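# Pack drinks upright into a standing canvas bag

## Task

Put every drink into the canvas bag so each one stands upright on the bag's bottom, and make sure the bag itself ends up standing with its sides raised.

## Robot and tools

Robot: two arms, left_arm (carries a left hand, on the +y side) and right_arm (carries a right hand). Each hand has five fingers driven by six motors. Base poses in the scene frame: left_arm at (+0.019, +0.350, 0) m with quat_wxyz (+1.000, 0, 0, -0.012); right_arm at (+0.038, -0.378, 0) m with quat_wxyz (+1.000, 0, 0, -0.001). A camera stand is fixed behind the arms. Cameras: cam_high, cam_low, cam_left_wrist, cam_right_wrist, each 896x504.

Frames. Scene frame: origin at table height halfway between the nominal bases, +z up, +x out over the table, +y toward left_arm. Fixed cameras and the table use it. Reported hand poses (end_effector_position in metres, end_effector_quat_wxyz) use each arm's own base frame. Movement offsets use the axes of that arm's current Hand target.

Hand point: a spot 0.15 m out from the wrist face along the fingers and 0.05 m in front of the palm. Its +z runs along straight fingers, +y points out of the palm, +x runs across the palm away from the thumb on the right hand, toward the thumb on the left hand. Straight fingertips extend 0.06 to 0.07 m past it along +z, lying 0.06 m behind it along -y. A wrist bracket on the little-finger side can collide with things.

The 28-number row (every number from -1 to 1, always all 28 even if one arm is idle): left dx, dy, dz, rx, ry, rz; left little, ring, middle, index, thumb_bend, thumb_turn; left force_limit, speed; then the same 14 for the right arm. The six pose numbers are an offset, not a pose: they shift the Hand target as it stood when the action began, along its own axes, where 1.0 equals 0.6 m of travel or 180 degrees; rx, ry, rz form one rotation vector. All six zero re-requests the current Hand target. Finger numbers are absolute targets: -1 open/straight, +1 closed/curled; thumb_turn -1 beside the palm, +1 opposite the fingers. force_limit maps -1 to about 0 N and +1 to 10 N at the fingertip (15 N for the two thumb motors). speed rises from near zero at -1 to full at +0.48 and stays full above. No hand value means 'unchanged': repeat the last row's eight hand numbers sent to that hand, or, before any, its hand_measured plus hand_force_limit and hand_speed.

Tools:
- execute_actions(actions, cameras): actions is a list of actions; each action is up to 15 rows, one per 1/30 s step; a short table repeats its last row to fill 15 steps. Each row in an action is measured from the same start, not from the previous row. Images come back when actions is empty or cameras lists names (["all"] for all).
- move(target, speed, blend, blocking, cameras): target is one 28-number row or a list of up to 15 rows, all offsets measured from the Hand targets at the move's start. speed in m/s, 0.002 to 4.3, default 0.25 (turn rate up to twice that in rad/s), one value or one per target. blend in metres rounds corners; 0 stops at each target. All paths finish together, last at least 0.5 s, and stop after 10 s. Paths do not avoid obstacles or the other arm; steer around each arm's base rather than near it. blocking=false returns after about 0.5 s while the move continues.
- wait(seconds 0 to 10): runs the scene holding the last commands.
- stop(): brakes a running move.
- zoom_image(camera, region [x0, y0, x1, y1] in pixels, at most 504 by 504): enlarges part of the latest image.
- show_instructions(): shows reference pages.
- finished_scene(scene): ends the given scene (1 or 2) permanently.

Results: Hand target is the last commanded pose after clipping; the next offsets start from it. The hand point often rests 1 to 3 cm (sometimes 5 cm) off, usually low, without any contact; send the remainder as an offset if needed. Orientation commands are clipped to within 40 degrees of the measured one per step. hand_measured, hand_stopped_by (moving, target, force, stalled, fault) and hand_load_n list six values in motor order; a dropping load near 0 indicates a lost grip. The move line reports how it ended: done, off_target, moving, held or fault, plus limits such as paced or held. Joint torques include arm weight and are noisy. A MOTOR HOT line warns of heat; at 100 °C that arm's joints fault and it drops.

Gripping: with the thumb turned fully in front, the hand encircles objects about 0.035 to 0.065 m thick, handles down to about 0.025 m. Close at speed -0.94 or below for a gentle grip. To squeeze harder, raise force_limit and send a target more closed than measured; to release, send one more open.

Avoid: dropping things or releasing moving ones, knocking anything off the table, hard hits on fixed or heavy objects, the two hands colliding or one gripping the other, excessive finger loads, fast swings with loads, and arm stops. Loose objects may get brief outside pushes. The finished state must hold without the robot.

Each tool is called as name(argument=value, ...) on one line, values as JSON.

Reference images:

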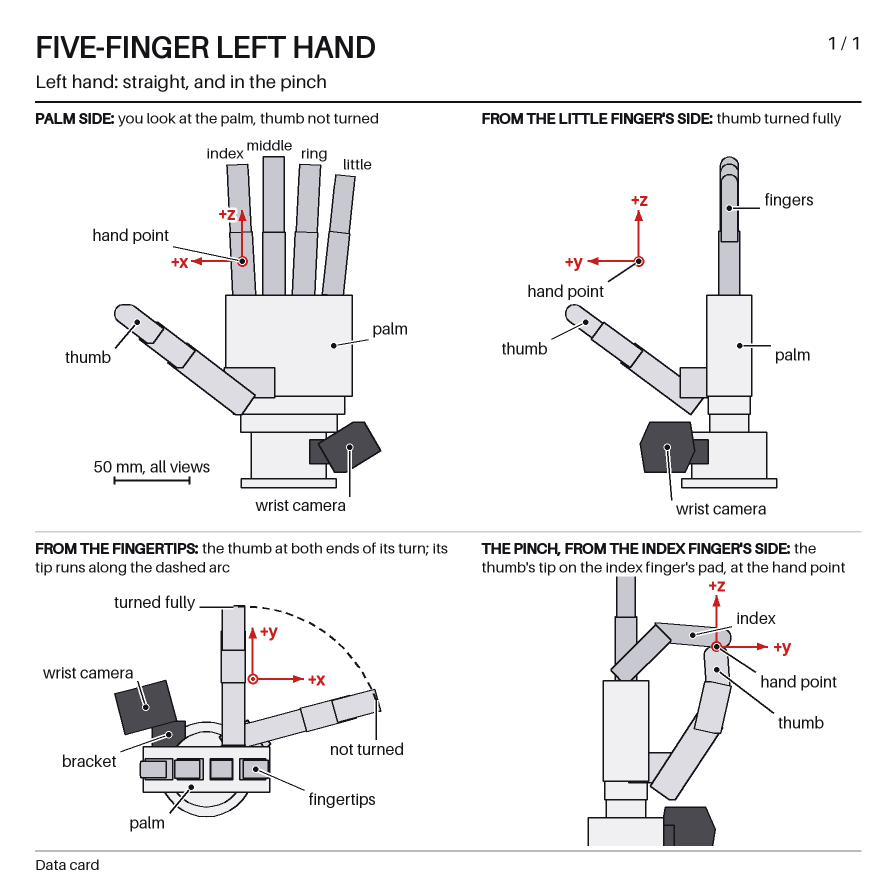

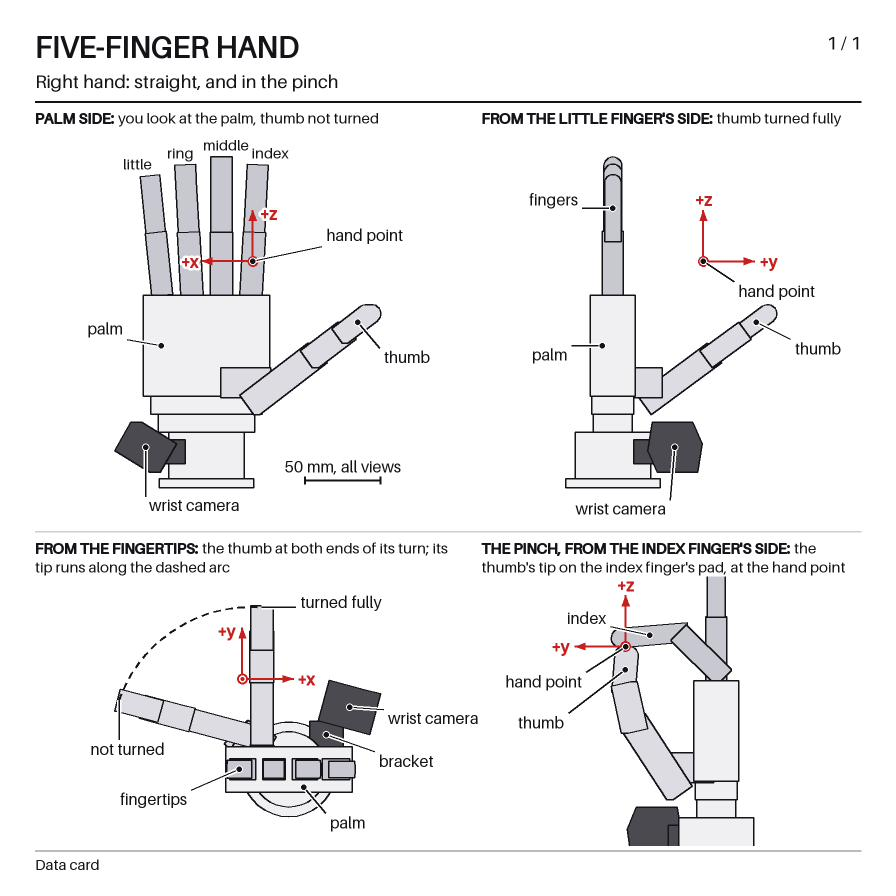

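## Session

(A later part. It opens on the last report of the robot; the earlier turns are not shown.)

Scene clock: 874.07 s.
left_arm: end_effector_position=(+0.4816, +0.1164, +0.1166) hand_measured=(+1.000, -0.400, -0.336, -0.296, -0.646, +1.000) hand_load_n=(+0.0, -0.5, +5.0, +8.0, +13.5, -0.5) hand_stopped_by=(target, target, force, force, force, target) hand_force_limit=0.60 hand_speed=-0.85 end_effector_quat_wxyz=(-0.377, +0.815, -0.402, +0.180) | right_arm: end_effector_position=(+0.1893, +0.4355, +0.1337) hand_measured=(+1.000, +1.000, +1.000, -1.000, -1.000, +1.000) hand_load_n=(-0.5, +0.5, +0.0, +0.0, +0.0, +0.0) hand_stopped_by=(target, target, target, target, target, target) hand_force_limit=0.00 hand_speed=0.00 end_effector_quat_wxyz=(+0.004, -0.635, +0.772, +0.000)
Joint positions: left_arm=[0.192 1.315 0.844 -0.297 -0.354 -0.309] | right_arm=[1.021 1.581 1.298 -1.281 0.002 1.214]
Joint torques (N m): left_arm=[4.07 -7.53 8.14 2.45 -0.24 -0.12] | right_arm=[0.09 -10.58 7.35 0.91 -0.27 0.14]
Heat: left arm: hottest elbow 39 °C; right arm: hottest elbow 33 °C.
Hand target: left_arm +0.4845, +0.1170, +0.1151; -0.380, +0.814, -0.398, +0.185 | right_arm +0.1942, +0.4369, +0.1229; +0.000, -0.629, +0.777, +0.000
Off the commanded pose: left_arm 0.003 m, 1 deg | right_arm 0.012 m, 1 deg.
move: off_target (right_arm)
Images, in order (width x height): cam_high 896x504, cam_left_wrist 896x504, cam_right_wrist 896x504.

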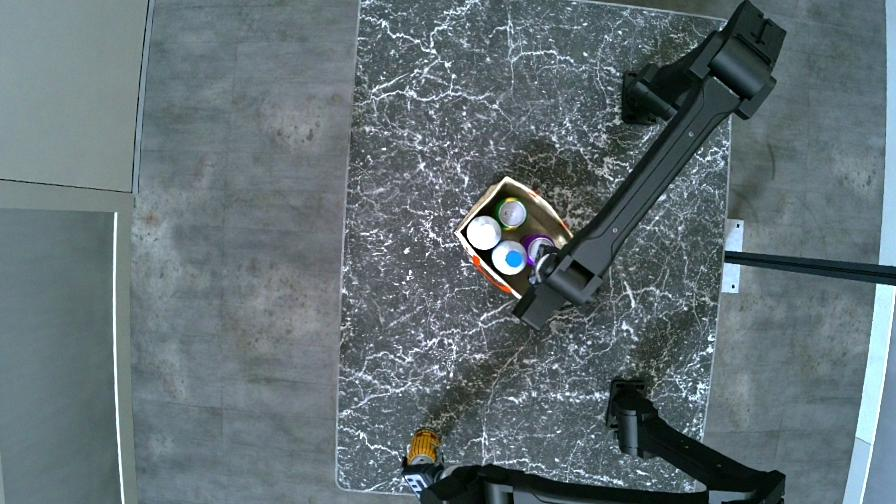

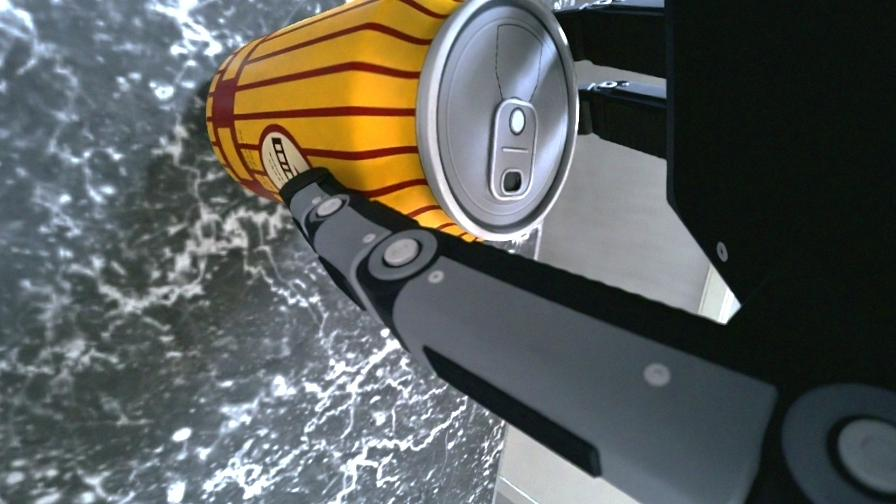

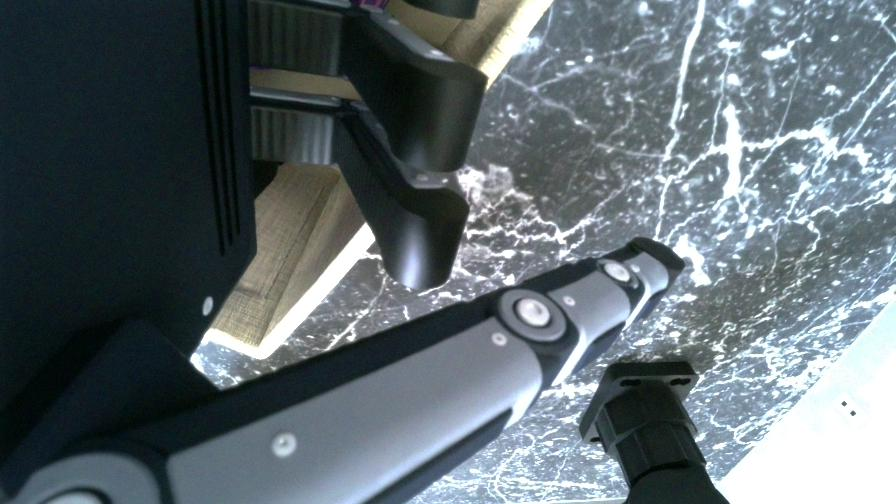

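move(target=[0,0,0,0,0,0,1,-0.4,0.1,0.1,0.4,1,0.6,-0.85,0.0423,-0.0018,0.002,0,0,0,1,1,1,-1,-1,1,0.0,0], speed=0.04, cameras=["cam_high","cam_right_wrist"])

zoom_image(camera="cam_high", region=[500, 210, 600, 300])

Scene clock: 879.17 s.
left_arm: end_effector_position=(+0.4816, +0.1164, +0.1166) hand_measured=(+1.000, -0.400, -0.336, -0.296, -0.646, +1.000) hand_load_n=(+0.0, +0.0, +4.5, +8.0, +13.5, +0.0) hand_stopped_by=(target, target, force, force, force, target) hand_force_limit=0.60 hand_speed=-0.85 end_effector_quat_wxyz=(-0.377, +0.815, -0.402, +0.180) | right_arm: end_effector_position=(+0.1860, +0.4220, +0.1338) hand_measured=(+1.000, +1.000, +1.000, -1.000, -1.000, +1.000) hand_load_n=(-1.0, -0.5, +0.5, +0.0, +0.0, +0.0) hand_stopped_by=(target, target, target, target, target, target) hand_force_limit=0.00 hand_speed=0.00 end_effector_quat_wxyz=(+0.008, -0.630, +0.776, +0.006)
Joint positions: left_arm=[0.192 1.315 0.844 -0.297 -0.354 -0.309] | right_arm=[1.008 1.538 1.247 -1.26 -0.006 1.214]
Joint torques (N m): left_arm=[3.6 -6.89 7.87 2.45 -0.28 -0.12] | right_arm=[-0.56 -11.46 5.76 0.61 0.03 -0.04]
Heat: left arm: hottest elbow 39 °C; right arm: hottest elbow 33 °C.
Hand target: left_arm +0.4845, +0.1170, +0.1151; -0.380, +0.814, -0.398, +0.185 | right_arm +0.1899, +0.4118, +0.1217; +0.000, -0.629, +0.777, +0.000
Off the commanded pose: left_arm 0.003 m, 1 deg | right_arm 0.016 m, 1 deg.
move: off_target (right_arm)
Images, in order (width x height): cam_high 896x504, cam_right_wrist 896x504.

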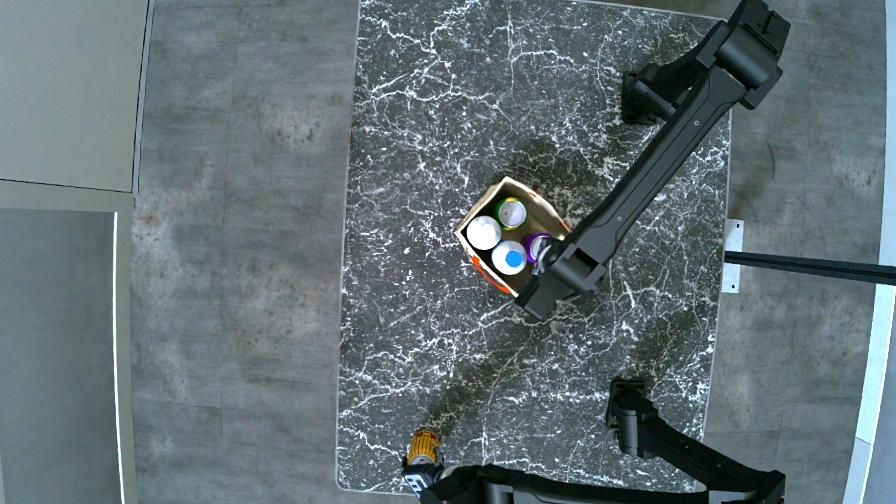

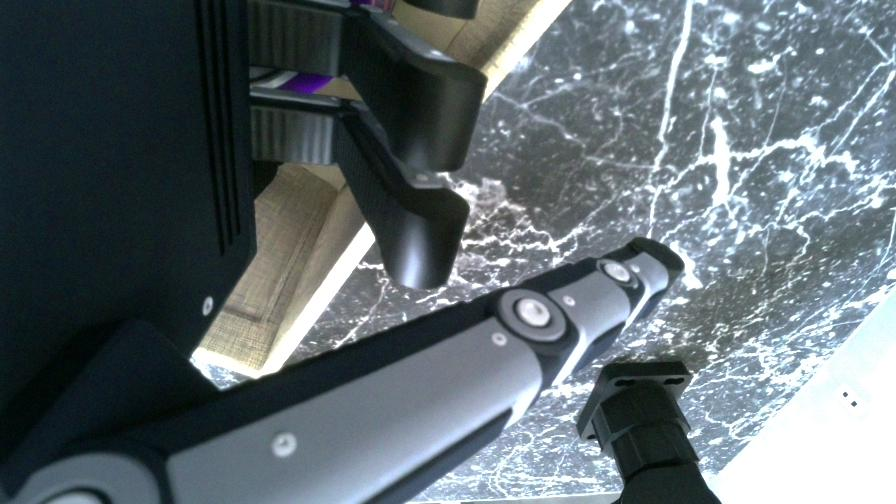

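Scaled by 5.040.

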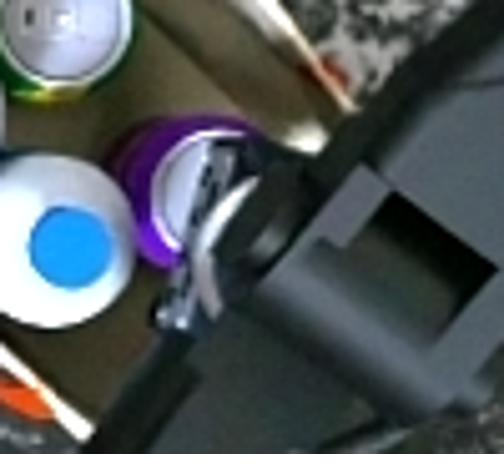

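move(target=[0,0,0,0,0,0,1,-0.4,0.1,0.1,0.4,1,0.6,-0.85,0.034,0.0,0.002,0,0,0,1,1,1,-1,-1,1,0.0,0], speed=0.04, cameras=["cam_high","cam_right_wrist"])

zoom_image(camera="cam_high", region=[500, 210, 600, 300])

Scene clock: 883.93 s.
left_arm: end_effector_position=(+0.4816, +0.1164, +0.1166) hand_measured=(+1.000, -0.400, -0.336, -0.296, -0.646, +1.000) hand_load_n=(+0.0, +0.0, +4.5, +8.0, +13.5, +0.0) hand_stopped_by=(target, target, force, force, force, target) hand_force_limit=0.60 hand_speed=-0.85 end_effector_quat_wxyz=(-0.377, +0.815, -0.402, +0.180) | right_arm: end_effector_position=(+0.1828, +0.4038, +0.1364) hand_measured=(+1.000, +1.000, +1.000, -1.000, -1.000, +1.000) hand_load_n=(+0.0, -2.0, +0.0, +0.0, +0.0, +0.0) hand_stopped_by=(target, target, target, target, target, target) hand_force_limit=0.00 hand_speed=0.00 end_effector_quat_wxyz=(+0.013, -0.631, +0.776, +0.008)
Joint positions: left_arm=[0.192 1.315 0.844 -0.297 -0.354 -0.309] | right_arm=[0.991 1.486 1.194 -1.249 -0.007 1.197]
Joint torques (N m): left_arm=[4.48 -7.47 7.94 2.59 -0.28 -0.15] | right_arm=[-0.56 -9.99 5.49 0.54 0.07 -0.04]
Heat: left arm: hottest elbow 39 °C; right arm: hottest elbow 32 °C.
Hand target: left_arm +0.4845, +0.1170, +0.1151; -0.380, +0.814, -0.398, +0.185 | right_arm +0.1857, +0.3919, +0.1206; +0.000, -0.629, +0.777, +0.000
Off the commanded pose: left_arm 0.003 m, 1 deg | right_arm 0.020 m, 2 deg.
move: off_target (right_arm)
Images, in order (width x height): cam_high 896x504, cam_right_wrist 896x504.

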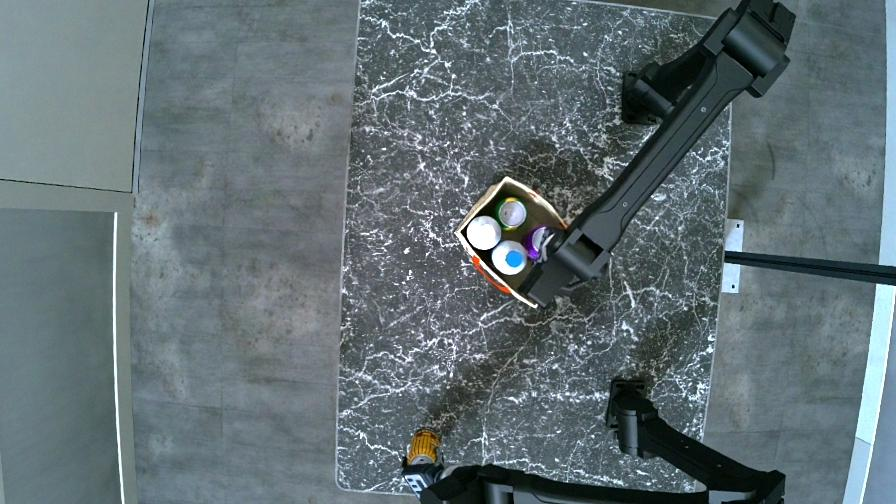

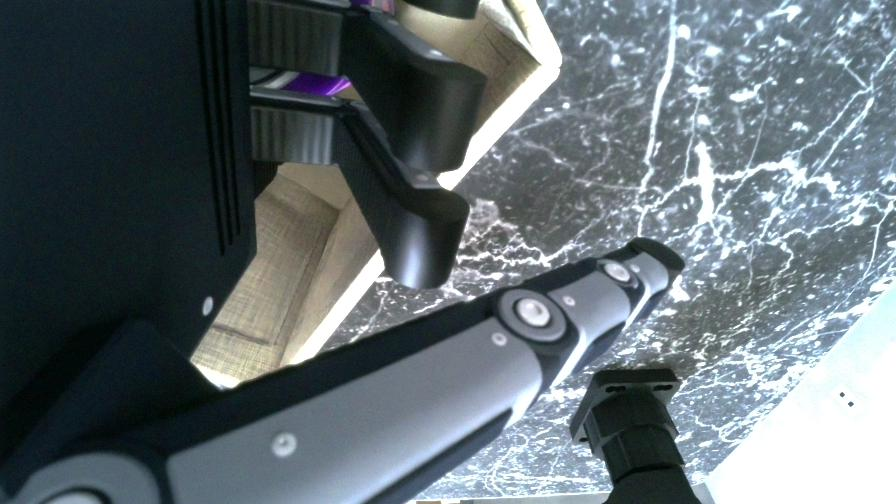

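Scaled by 5.040.

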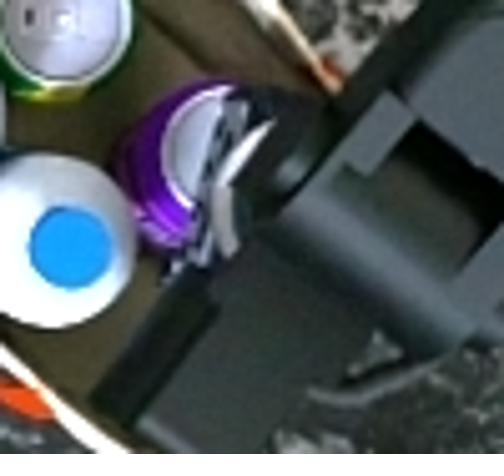

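move(target=[[0,0,0,0,0,0,1,-0.4,0.1,0.1,0.4,1,0.6,-0.85,-0.06,0.0,0.0,0,0,0,1,1,1,-1,-1,1,0.0,0],[0,0,0,0,0,0,1,-0.4,0.1,0.1,0.4,1,0.6,-0.85,-0.06,0.0,-0.27,0,0,0,1,1,1,-1,-1,1,0.0,0]], speed=[0.04,0.15], cameras=["cam_high","cam_right_wrist"])

zoom_image(camera="cam_high", region=[500, 210, 600, 300])

Scene clock: 898.90 s.
left_arm: end_effector_position=(+0.4816, +0.1164, +0.1166) hand_measured=(+1.000, -0.400, -0.336, -0.296, -0.646, +1.000) hand_load_n=(+0.0, +0.0, +4.5, +8.0, +13.5, -0.5) hand_stopped_by=(target, target, force, force, force, target) hand_force_limit=0.60 hand_speed=-0.85 end_effector_quat_wxyz=(-0.377, +0.815, -0.402, +0.180) | right_arm: end_effector_position=(+0.1854, +0.4188, +0.2587) hand_measured=(+1.000, +1.000, +1.000, -1.000, -1.000, +1.000) hand_load_n=(+0.0, +0.0, +0.0, +0.0, -0.5, +0.0) hand_stopped_by=(target, target, target, target, target, target) hand_force_limit=0.00 hand_speed=0.00 end_effector_quat_wxyz=(-0.025, -0.631, +0.775, -0.006)
Joint positions: left_arm=[0.192 1.315 0.844 -0.297 -0.354 -0.309] | right_arm=[1.006 1.539 1.579 -1.663 -0.004 1.211]
Joint torques (N m): left_arm=[4.66 -7.06 7.66 2.52 -0.27 -0.15] | right_arm=[0.5 -12.86 12.67 -0.47 -0.04 0.09]
Heat: left arm: hottest elbow 39 °C; right arm: hottest elbow 32 °C.
Hand target: left_arm +0.4845, +0.1170, +0.1151; -0.380, +0.814, -0.398, +0.185 | right_arm +0.1933, +0.4272, +0.2825; +0.000, -0.629, +0.778, +0.000
Off the commanded pose: left_arm 0.003 m, 1 deg | right_arm 0.026 m, 3 deg.
move: off_target (right_arm)
Images, in order (width x height): cam_high 896x504, cam_right_wrist 896x504.

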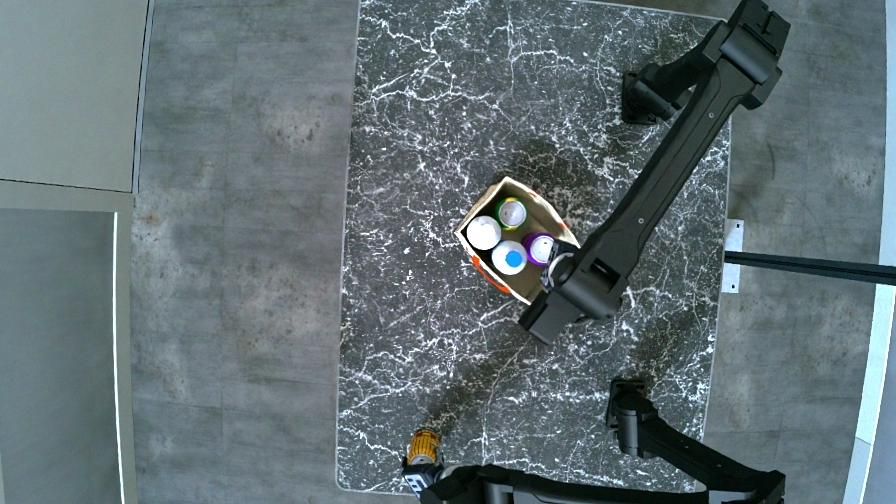

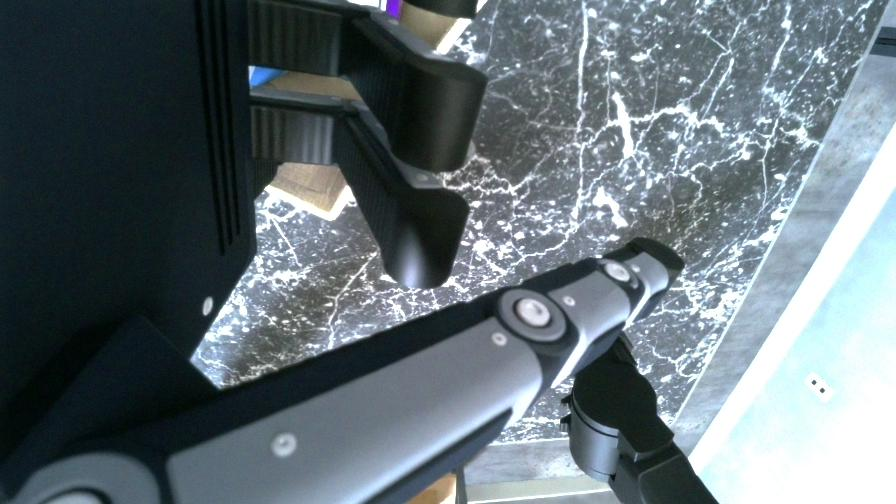

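Scaled by 5.040.

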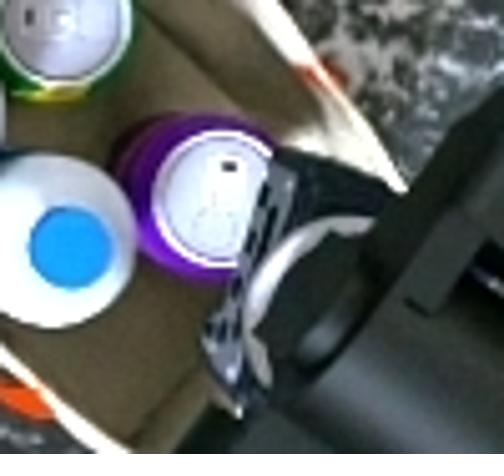

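move(target=[[0,0,0,0,0,0,1,-0.4,0.1,0.1,0.4,1,0.6,-0.85,0,0,-0.0667,0,0,0,1,1,1,-1,-1,1,0.0,0],[0,0,0,0,0,0,1,-0.4,0.1,0.1,0.4,1,0.6,-0.85,0.0509,-0.0989,-0.0542,0.2296,0.0509,0.1326,1,-0.4,-1,-1,-1,1,0.3,-0.4]], speed=0.15, blend=[0.02,0], cameras=["cam_high","cam_right_wrist"])

zoom_image(camera="cam_high", region=[490, 190, 610, 300])

Scene clock: 935.07 s.
left_arm: end_effector_position=(+0.4816, +0.1164, +0.1166) hand_measured=(+1.000, -0.400, -0.336, -0.296, -0.646, +1.000) hand_load_n=(+0.0, +0.0, +4.5, +8.0, +13.5, +0.0) hand_stopped_by=(target, target, force, force, force, target) hand_force_limit=0.60 hand_speed=-0.85 end_effector_quat_wxyz=(-0.377, +0.815, -0.402, +0.180) | right_arm: end_effector_position=(+0.2509, +0.3892, +0.3074) hand_measured=(+1.000, -0.400, -1.000, -1.000, -1.000, +1.000) hand_load_n=(+0.0, +0.0, +0.0, +0.0, +0.0, +0.0) hand_stopped_by=(target, target, target, target, target, target) hand_force_limit=0.30 hand_speed=-0.40 end_effector_quat_wxyz=(+0.215, -0.447, +0.827, -0.263)
Joint positions: left_arm=[0.192 1.315 0.844 -0.297 -0.354 -0.309] | right_arm=[1.18 1.428 1.558 -1.701 0.694 1.76]
Joint torques (N m): left_arm=[4.25 -7.53 7.94 2.41 -0.27 -0.14] | right_arm=[1.44 -12.22 7.75 -0.29 0.46 0.12]
Heat: left arm: hottest elbow 39 °C; right arm: hottest elbow 34 °C.
Hand target: left_arm +0.4845, +0.1170, +0.1151; -0.380, +0.814, -0.398, +0.185 | right_arm +0.2449, +0.3848, +0.3149; +0.159, -0.416, +0.836, -0.321
Off the commanded pose: left_arm 0.003 m, 1 deg | right_arm 0.011 m, 10 deg.
joint sent to its limit (right arm) — joint 4 (wrist pitch), lower limit. The joint targets are off in orientation, not in position.
move: off_target (right_arm); target 2's new numbers were sent with right_arm's hand 0.010 m and 10 deg from that target
Images, in order (width x height): cam_high 896x504, cam_right_wrist 896x504.

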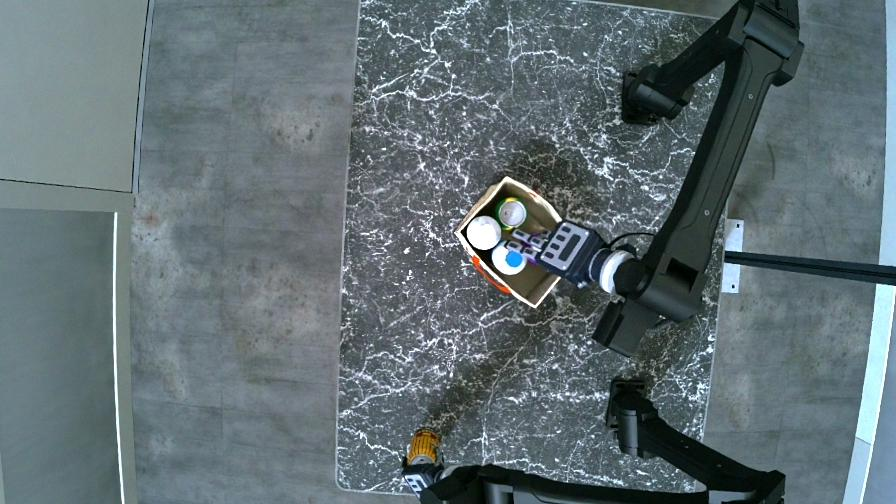

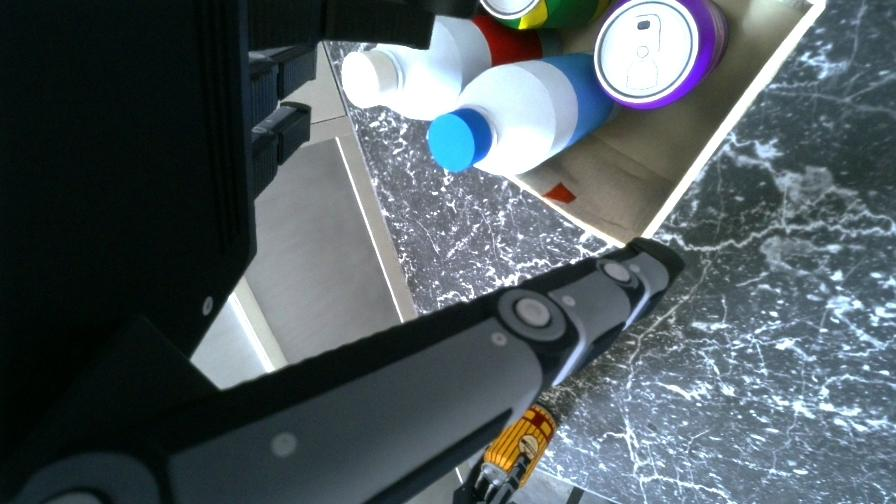

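Scaled by 4.200.

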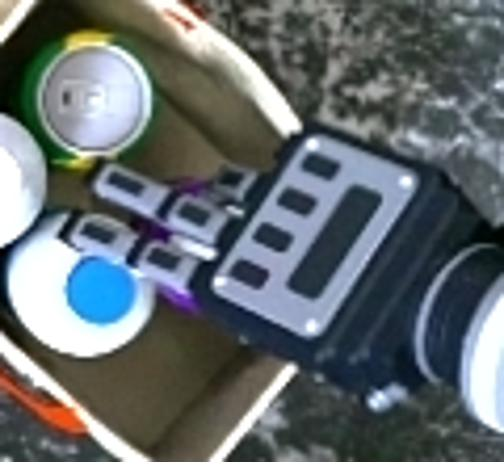

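move(target=[0,0,0,0,0,0,1,-0.4,0.1,0.1,0.4,1,0.6,-0.85,0.0494,0.1244,0.1346,0,0,0,1,-0.4,-0.5,-0.48,-1,1,0.3,-0.4], speed=0.12, cameras=["cam_high","cam_right_wrist"])

zoom_image(camera="cam_high", region=[490, 190, 610, 300])

Scene clock: 946.83 s.
left_arm: end_effector_position=(+0.4816, +0.1164, +0.1166) hand_measured=(+1.000, -0.400, -0.336, -0.296, -0.646, +1.000) hand_load_n=(+0.0, +0.0, +5.0, +8.0, +13.5, -0.5) hand_stopped_by=(target, target, force, force, force, target) hand_force_limit=0.60 hand_speed=-0.85 end_effector_quat_wxyz=(-0.377, +0.815, -0.402, +0.180) | right_arm: end_effector_position=(+0.2287, +0.3579, +0.2116) hand_measured=(+1.000, -0.400, -0.500, -0.480, -1.000, +1.000) hand_load_n=(+0.0, +0.0, +0.0, +0.0, +0.0, +0.0) hand_stopped_by=(target, target, target, target, target, target) hand_force_limit=0.30 hand_speed=-0.40 end_effector_quat_wxyz=(+0.161, -0.415, +0.836, -0.320)
Joint positions: left_arm=[0.192 1.315 0.844 -0.297 -0.354 -0.309] | right_arm=[1.219 1.464 1.341 -1.701 0.695 1.961]
Joint torques (N m): left_arm=[4.07 -7.24 7.99 2.5 -0.3 -0.16] | right_arm=[1.44 -9.23 7.51 -0.09 0.21 0.13]
Heat: left arm: hottest elbow 39 °C; right arm: hottest elbow 34 °C.
Hand target: left_arm +0.4845, +0.1170, +0.1151; -0.380, +0.814, -0.398, +0.185 | right_arm +0.2258, +0.3621, +0.2051; +0.160, -0.416, +0.836, -0.321
Off the commanded pose: left_arm 0.003 m, 1 deg | right_arm 0.008 m, 0 deg.
move: done
Images, in order (width x height): cam_high 896x504, cam_right_wrist 896x504.

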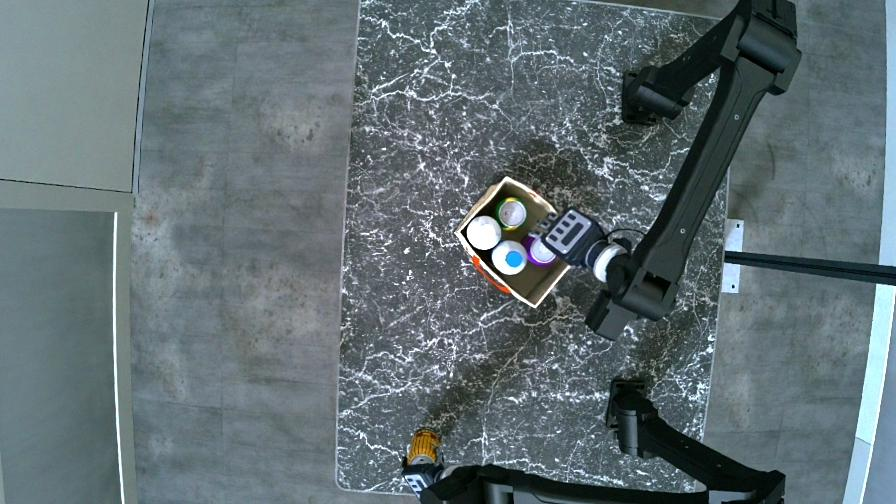

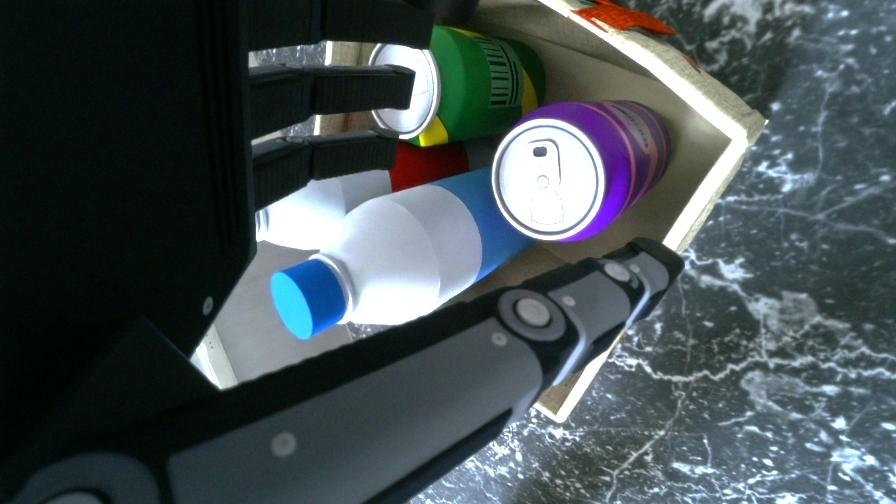

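Scaled by 4.200.

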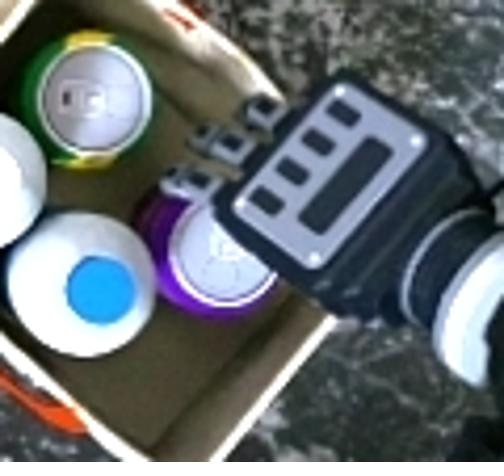

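move(target=[0,0,0,0,0,0,1,-0.4,0.1,0.1,0.4,1,0.6,-0.85,-0.0285,0.0498,0.0493,0,0,0,1,-0.4,-0.5,-0.48,-1,1,0.3,-0.4], speed=0.08, cameras=["cam_high","cam_right_wrist"])

zoom_image(camera="cam_high", region=[490, 190, 610, 300])

Scene clock: 954.90 s.
left_arm: end_effector_position=(+0.4816, +0.1164, +0.1166) hand_measured=(+1.000, -0.400, -0.336, -0.296, -0.646, +1.000) hand_load_n=(+0.0, +0.0, +4.5, +8.0, +13.5, -0.5) hand_stopped_by=(target, target, force, force, force, target) hand_force_limit=0.60 hand_speed=-0.85 end_effector_quat_wxyz=(-0.377, +0.815, -0.402, +0.180) | right_arm: end_effector_position=(+0.2348, +0.3746, +0.1715) hand_measured=(+1.000, -0.400, -0.500, -0.480, -1.000, +1.000) hand_load_n=(+0.0, +0.0, +0.0, +0.0, +0.0, +0.0) hand_stopped_by=(target, target, target, target, target, target) hand_force_limit=0.30 hand_speed=-0.40 end_effector_quat_wxyz=(+0.163, -0.414, +0.837, -0.318)
Joint positions: left_arm=[0.192 1.315 0.844 -0.297 -0.354 -0.309] | right_arm=[1.219 1.524 1.301 -1.596 0.695 1.961]
Joint torques (N m): left_arm=[4.07 -7.41 7.97 2.55 -0.33 -0.14] | right_arm=[0.97 -9.82 7.24 0.05 0.28 0.07]
Heat: left arm: hottest elbow 39 °C; right arm: hottest elbow 33 °C.
Hand target: left_arm +0.4845, +0.1170, +0.1151; -0.380, +0.814, -0.398, +0.185 | right_arm +0.2341, +0.3771, +0.1631; +0.159, -0.416, +0.836, -0.321
Off the commanded pose: left_arm 0.003 m, 1 deg | right_arm 0.009 m, 1 deg.
move: done
Images, in order (width x height): cam_high 896x504, cam_right_wrist 896x504.

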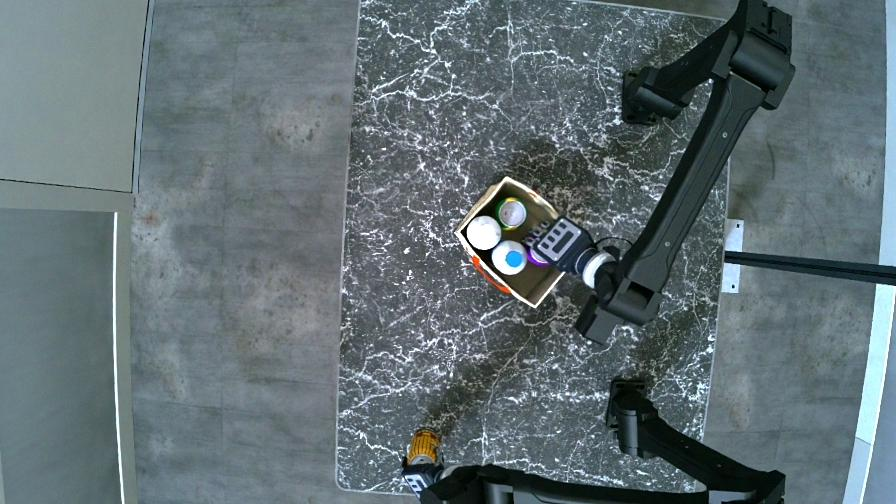

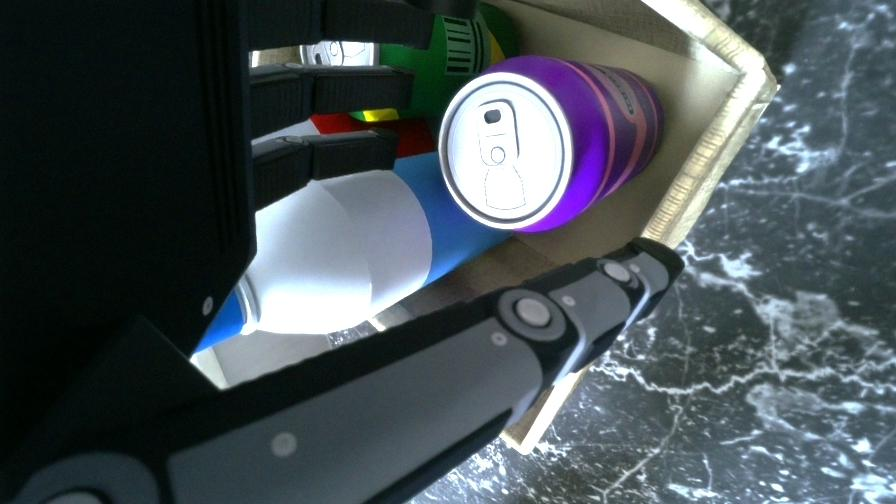

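Scaled by 4.200.

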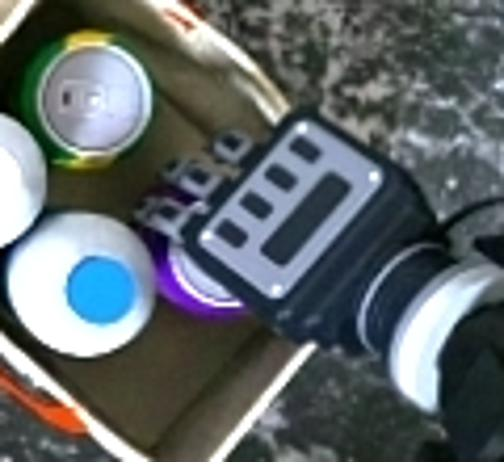

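zoom_image(camera="cam_high", region=[510, 215, 570, 270])

zoom_image(camera="cam_right_wrist", region=[240, 0, 700, 300])

Scaled by 8.400.

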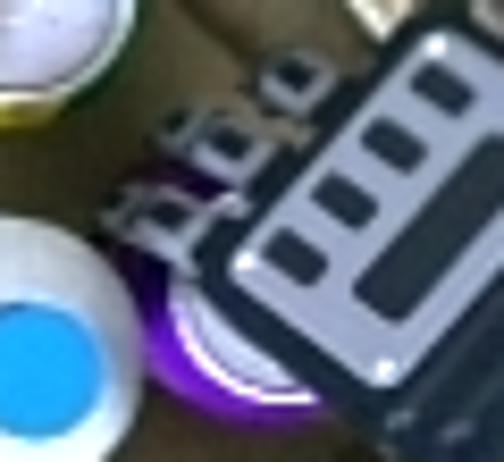

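Scaled by 1.096.

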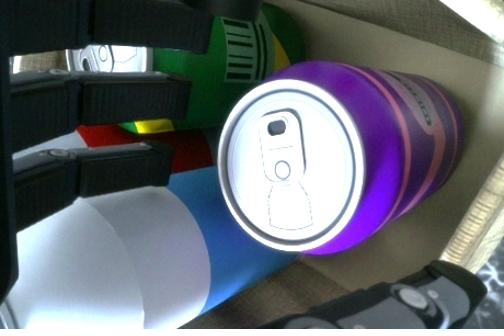

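move(target=[0,0,0,0,0,0,1,-0.4,0.1,0.1,0.4,1,0.6,-0.85,0.0003,0.0237,0.0413,0,0,0,1,-0.4,-0.5,-0.48,-0.88,1,0.3,-0.4], speed=0.08, cameras=["cam_high","cam_right_wrist"])

zoom_image(camera="cam_high", region=[510, 215, 570, 270])

Scene clock: 974.30 s.
left_arm: end_effector_position=(+0.4816, +0.1164, +0.1166) hand_measured=(+1.000, -0.400, -0.336, -0.296, -0.646, +1.000) hand_load_n=(+0.0, +0.0, +5.0, +8.0, +13.5, +0.0) hand_stopped_by=(target, target, force, force, force, target) hand_force_limit=0.60 hand_speed=-0.85 end_effector_quat_wxyz=(-0.377, +0.815, -0.402, +0.180) | right_arm: end_effector_position=(+0.2393, +0.3757, +0.1526) hand_measured=(+1.000, -0.400, -0.500, -0.480, -0.880, +1.000) hand_load_n=(+0.0, +0.0, +0.0, +0.0, -1.0, +0.0) hand_stopped_by=(target, target, target, target, target, target) hand_force_limit=0.30 hand_speed=-0.40 end_effector_quat_wxyz=(+0.174, -0.407, +0.841, -0.311)
Joint positions: left_arm=[0.192 1.315 0.844 -0.297 -0.354 -0.309] | right_arm=[1.212 1.524 1.25 -1.514 0.7 1.96]
Joint torques (N m): left_arm=[4.42 -7 7.97 2.43 -0.28 -0.14] | right_arm=[0.5 -8.59 6.46 0.18 0.21 -0.07]
Heat: left arm: hottest elbow 39 °C; right arm: hottest elbow 33 °C.
Hand target: left_arm +0.4845, +0.1170, +0.1151; -0.380, +0.814, -0.398, +0.185 | right_arm +0.2389, +0.3734, +0.1351; +0.159, -0.416, +0.836, -0.321
Off the commanded pose: left_arm 0.003 m, 1 deg | right_arm 0.018 m, 2 deg.
move: off_target (right_arm)
Images, in order (width x height): cam_high 896x504, cam_right_wrist 896x504.

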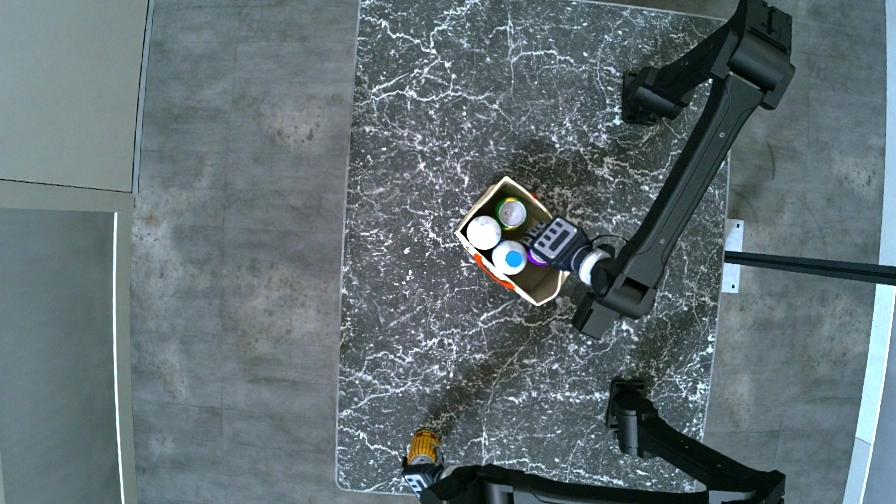

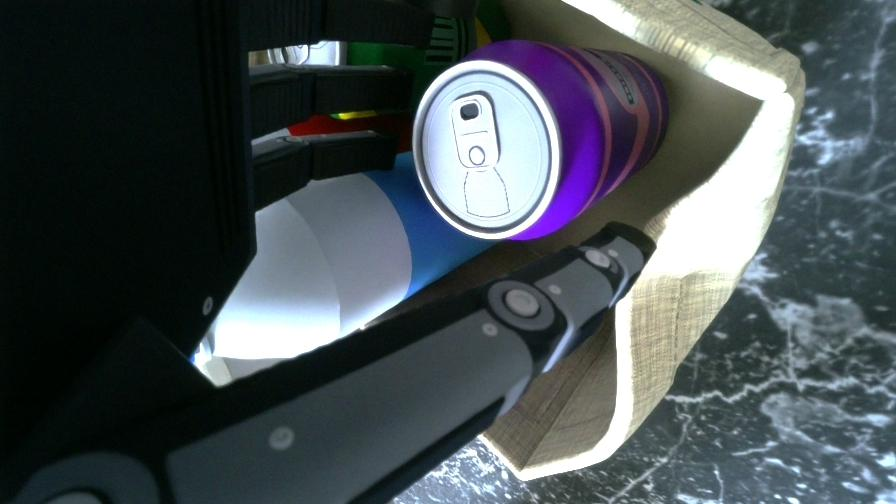

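Scaled by 8.400.

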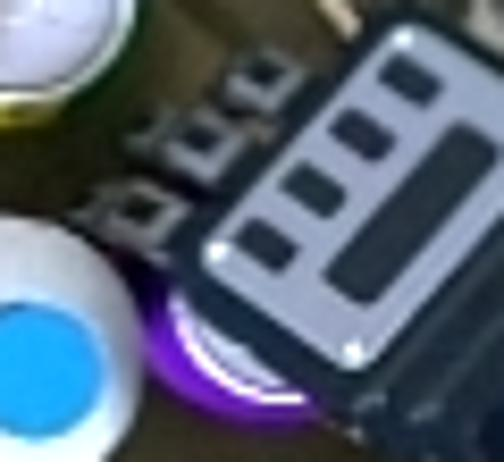

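move(target=[0,0,0,0,0,0,1,-0.4,0.1,0.1,0.4,1,0.6,-0.85,0,0.0301,0.0334,0,0,0,1,-0.4,-0.5,-0.48,-0.8,1,0.3,-0.4], speed=0.06, cameras=["cam_high","cam_right_wrist"])

zoom_image(camera="cam_high", region=[490, 190, 610, 310])

Scene clock: 981.47 s.
left_arm: end_effector_position=(+0.4816, +0.1164, +0.1166) hand_measured=(+1.000, -0.400, -0.336, -0.296, -0.646, +1.000) hand_load_n=(+0.0, +0.0, +4.5, +8.0, +13.5, +0.0) hand_stopped_by=(target, target, force, force, force, target) hand_force_limit=0.60 hand_speed=-0.85 end_effector_quat_wxyz=(-0.377, +0.815, -0.402, +0.180) | right_arm: end_effector_position=(+0.2402, +0.3761, +0.1252) hand_measured=(+1.000, -0.400, -0.500, -0.480, -0.800, +1.000) hand_load_n=(+0.0, +0.0, +0.0, +0.0, -1.5, +0.5) hand_stopped_by=(target, target, target, target, target, target) hand_force_limit=0.30 hand_speed=-0.40 end_effector_quat_wxyz=(+0.174, -0.408, +0.840, -0.312)
Joint positions: left_arm=[0.192 1.315 0.844 -0.297 -0.354 -0.309] | right_arm=[1.211 1.549 1.203 -1.442 0.702 1.958]
Joint torques (N m): left_arm=[4.13 -6.95 7.8 2.39 -0.27 -0.13] | right_arm=[0.56 -8.76 6.34 0.17 0.14 -0.06]
Heat: left arm: hottest elbow 39 °C; right arm: hottest elbow 32 °C.
Hand target: left_arm +0.4845, +0.1170, +0.1151; -0.380, +0.814, -0.398, +0.185 | right_arm +0.2389, +0.3734, +0.1081; +0.160, -0.416, +0.836, -0.321
Off the commanded pose: left_arm 0.003 m, 1 deg | right_arm 0.017 m, 2 deg.
move: off_target (right_arm)
Images, in order (width x height): cam_high 896x504, cam_right_wrist 896x504.

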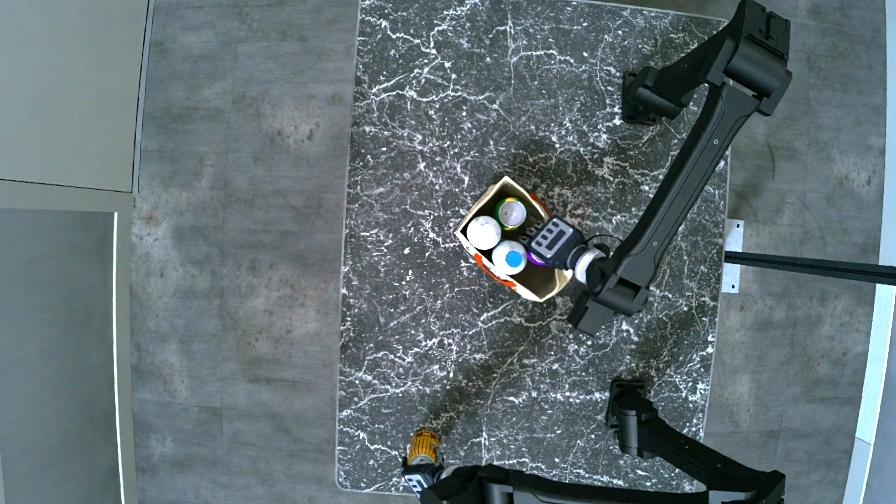

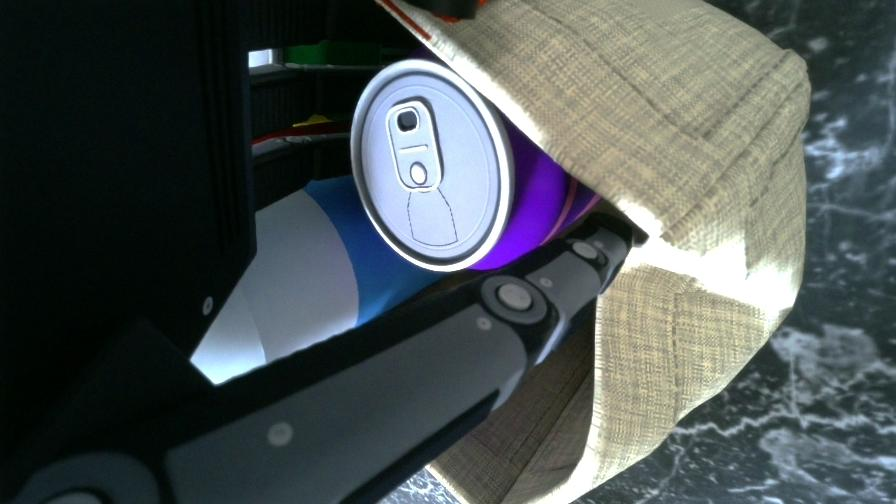

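Scaled by 4.200.

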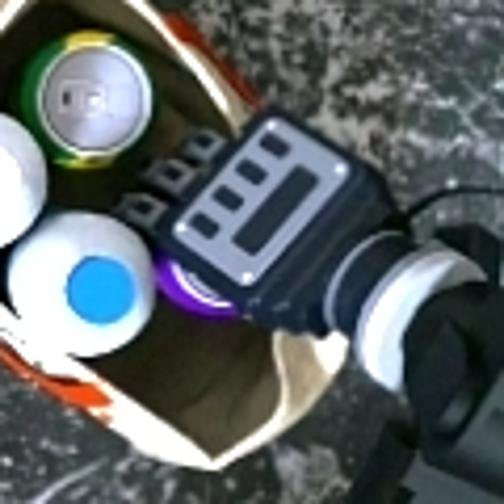

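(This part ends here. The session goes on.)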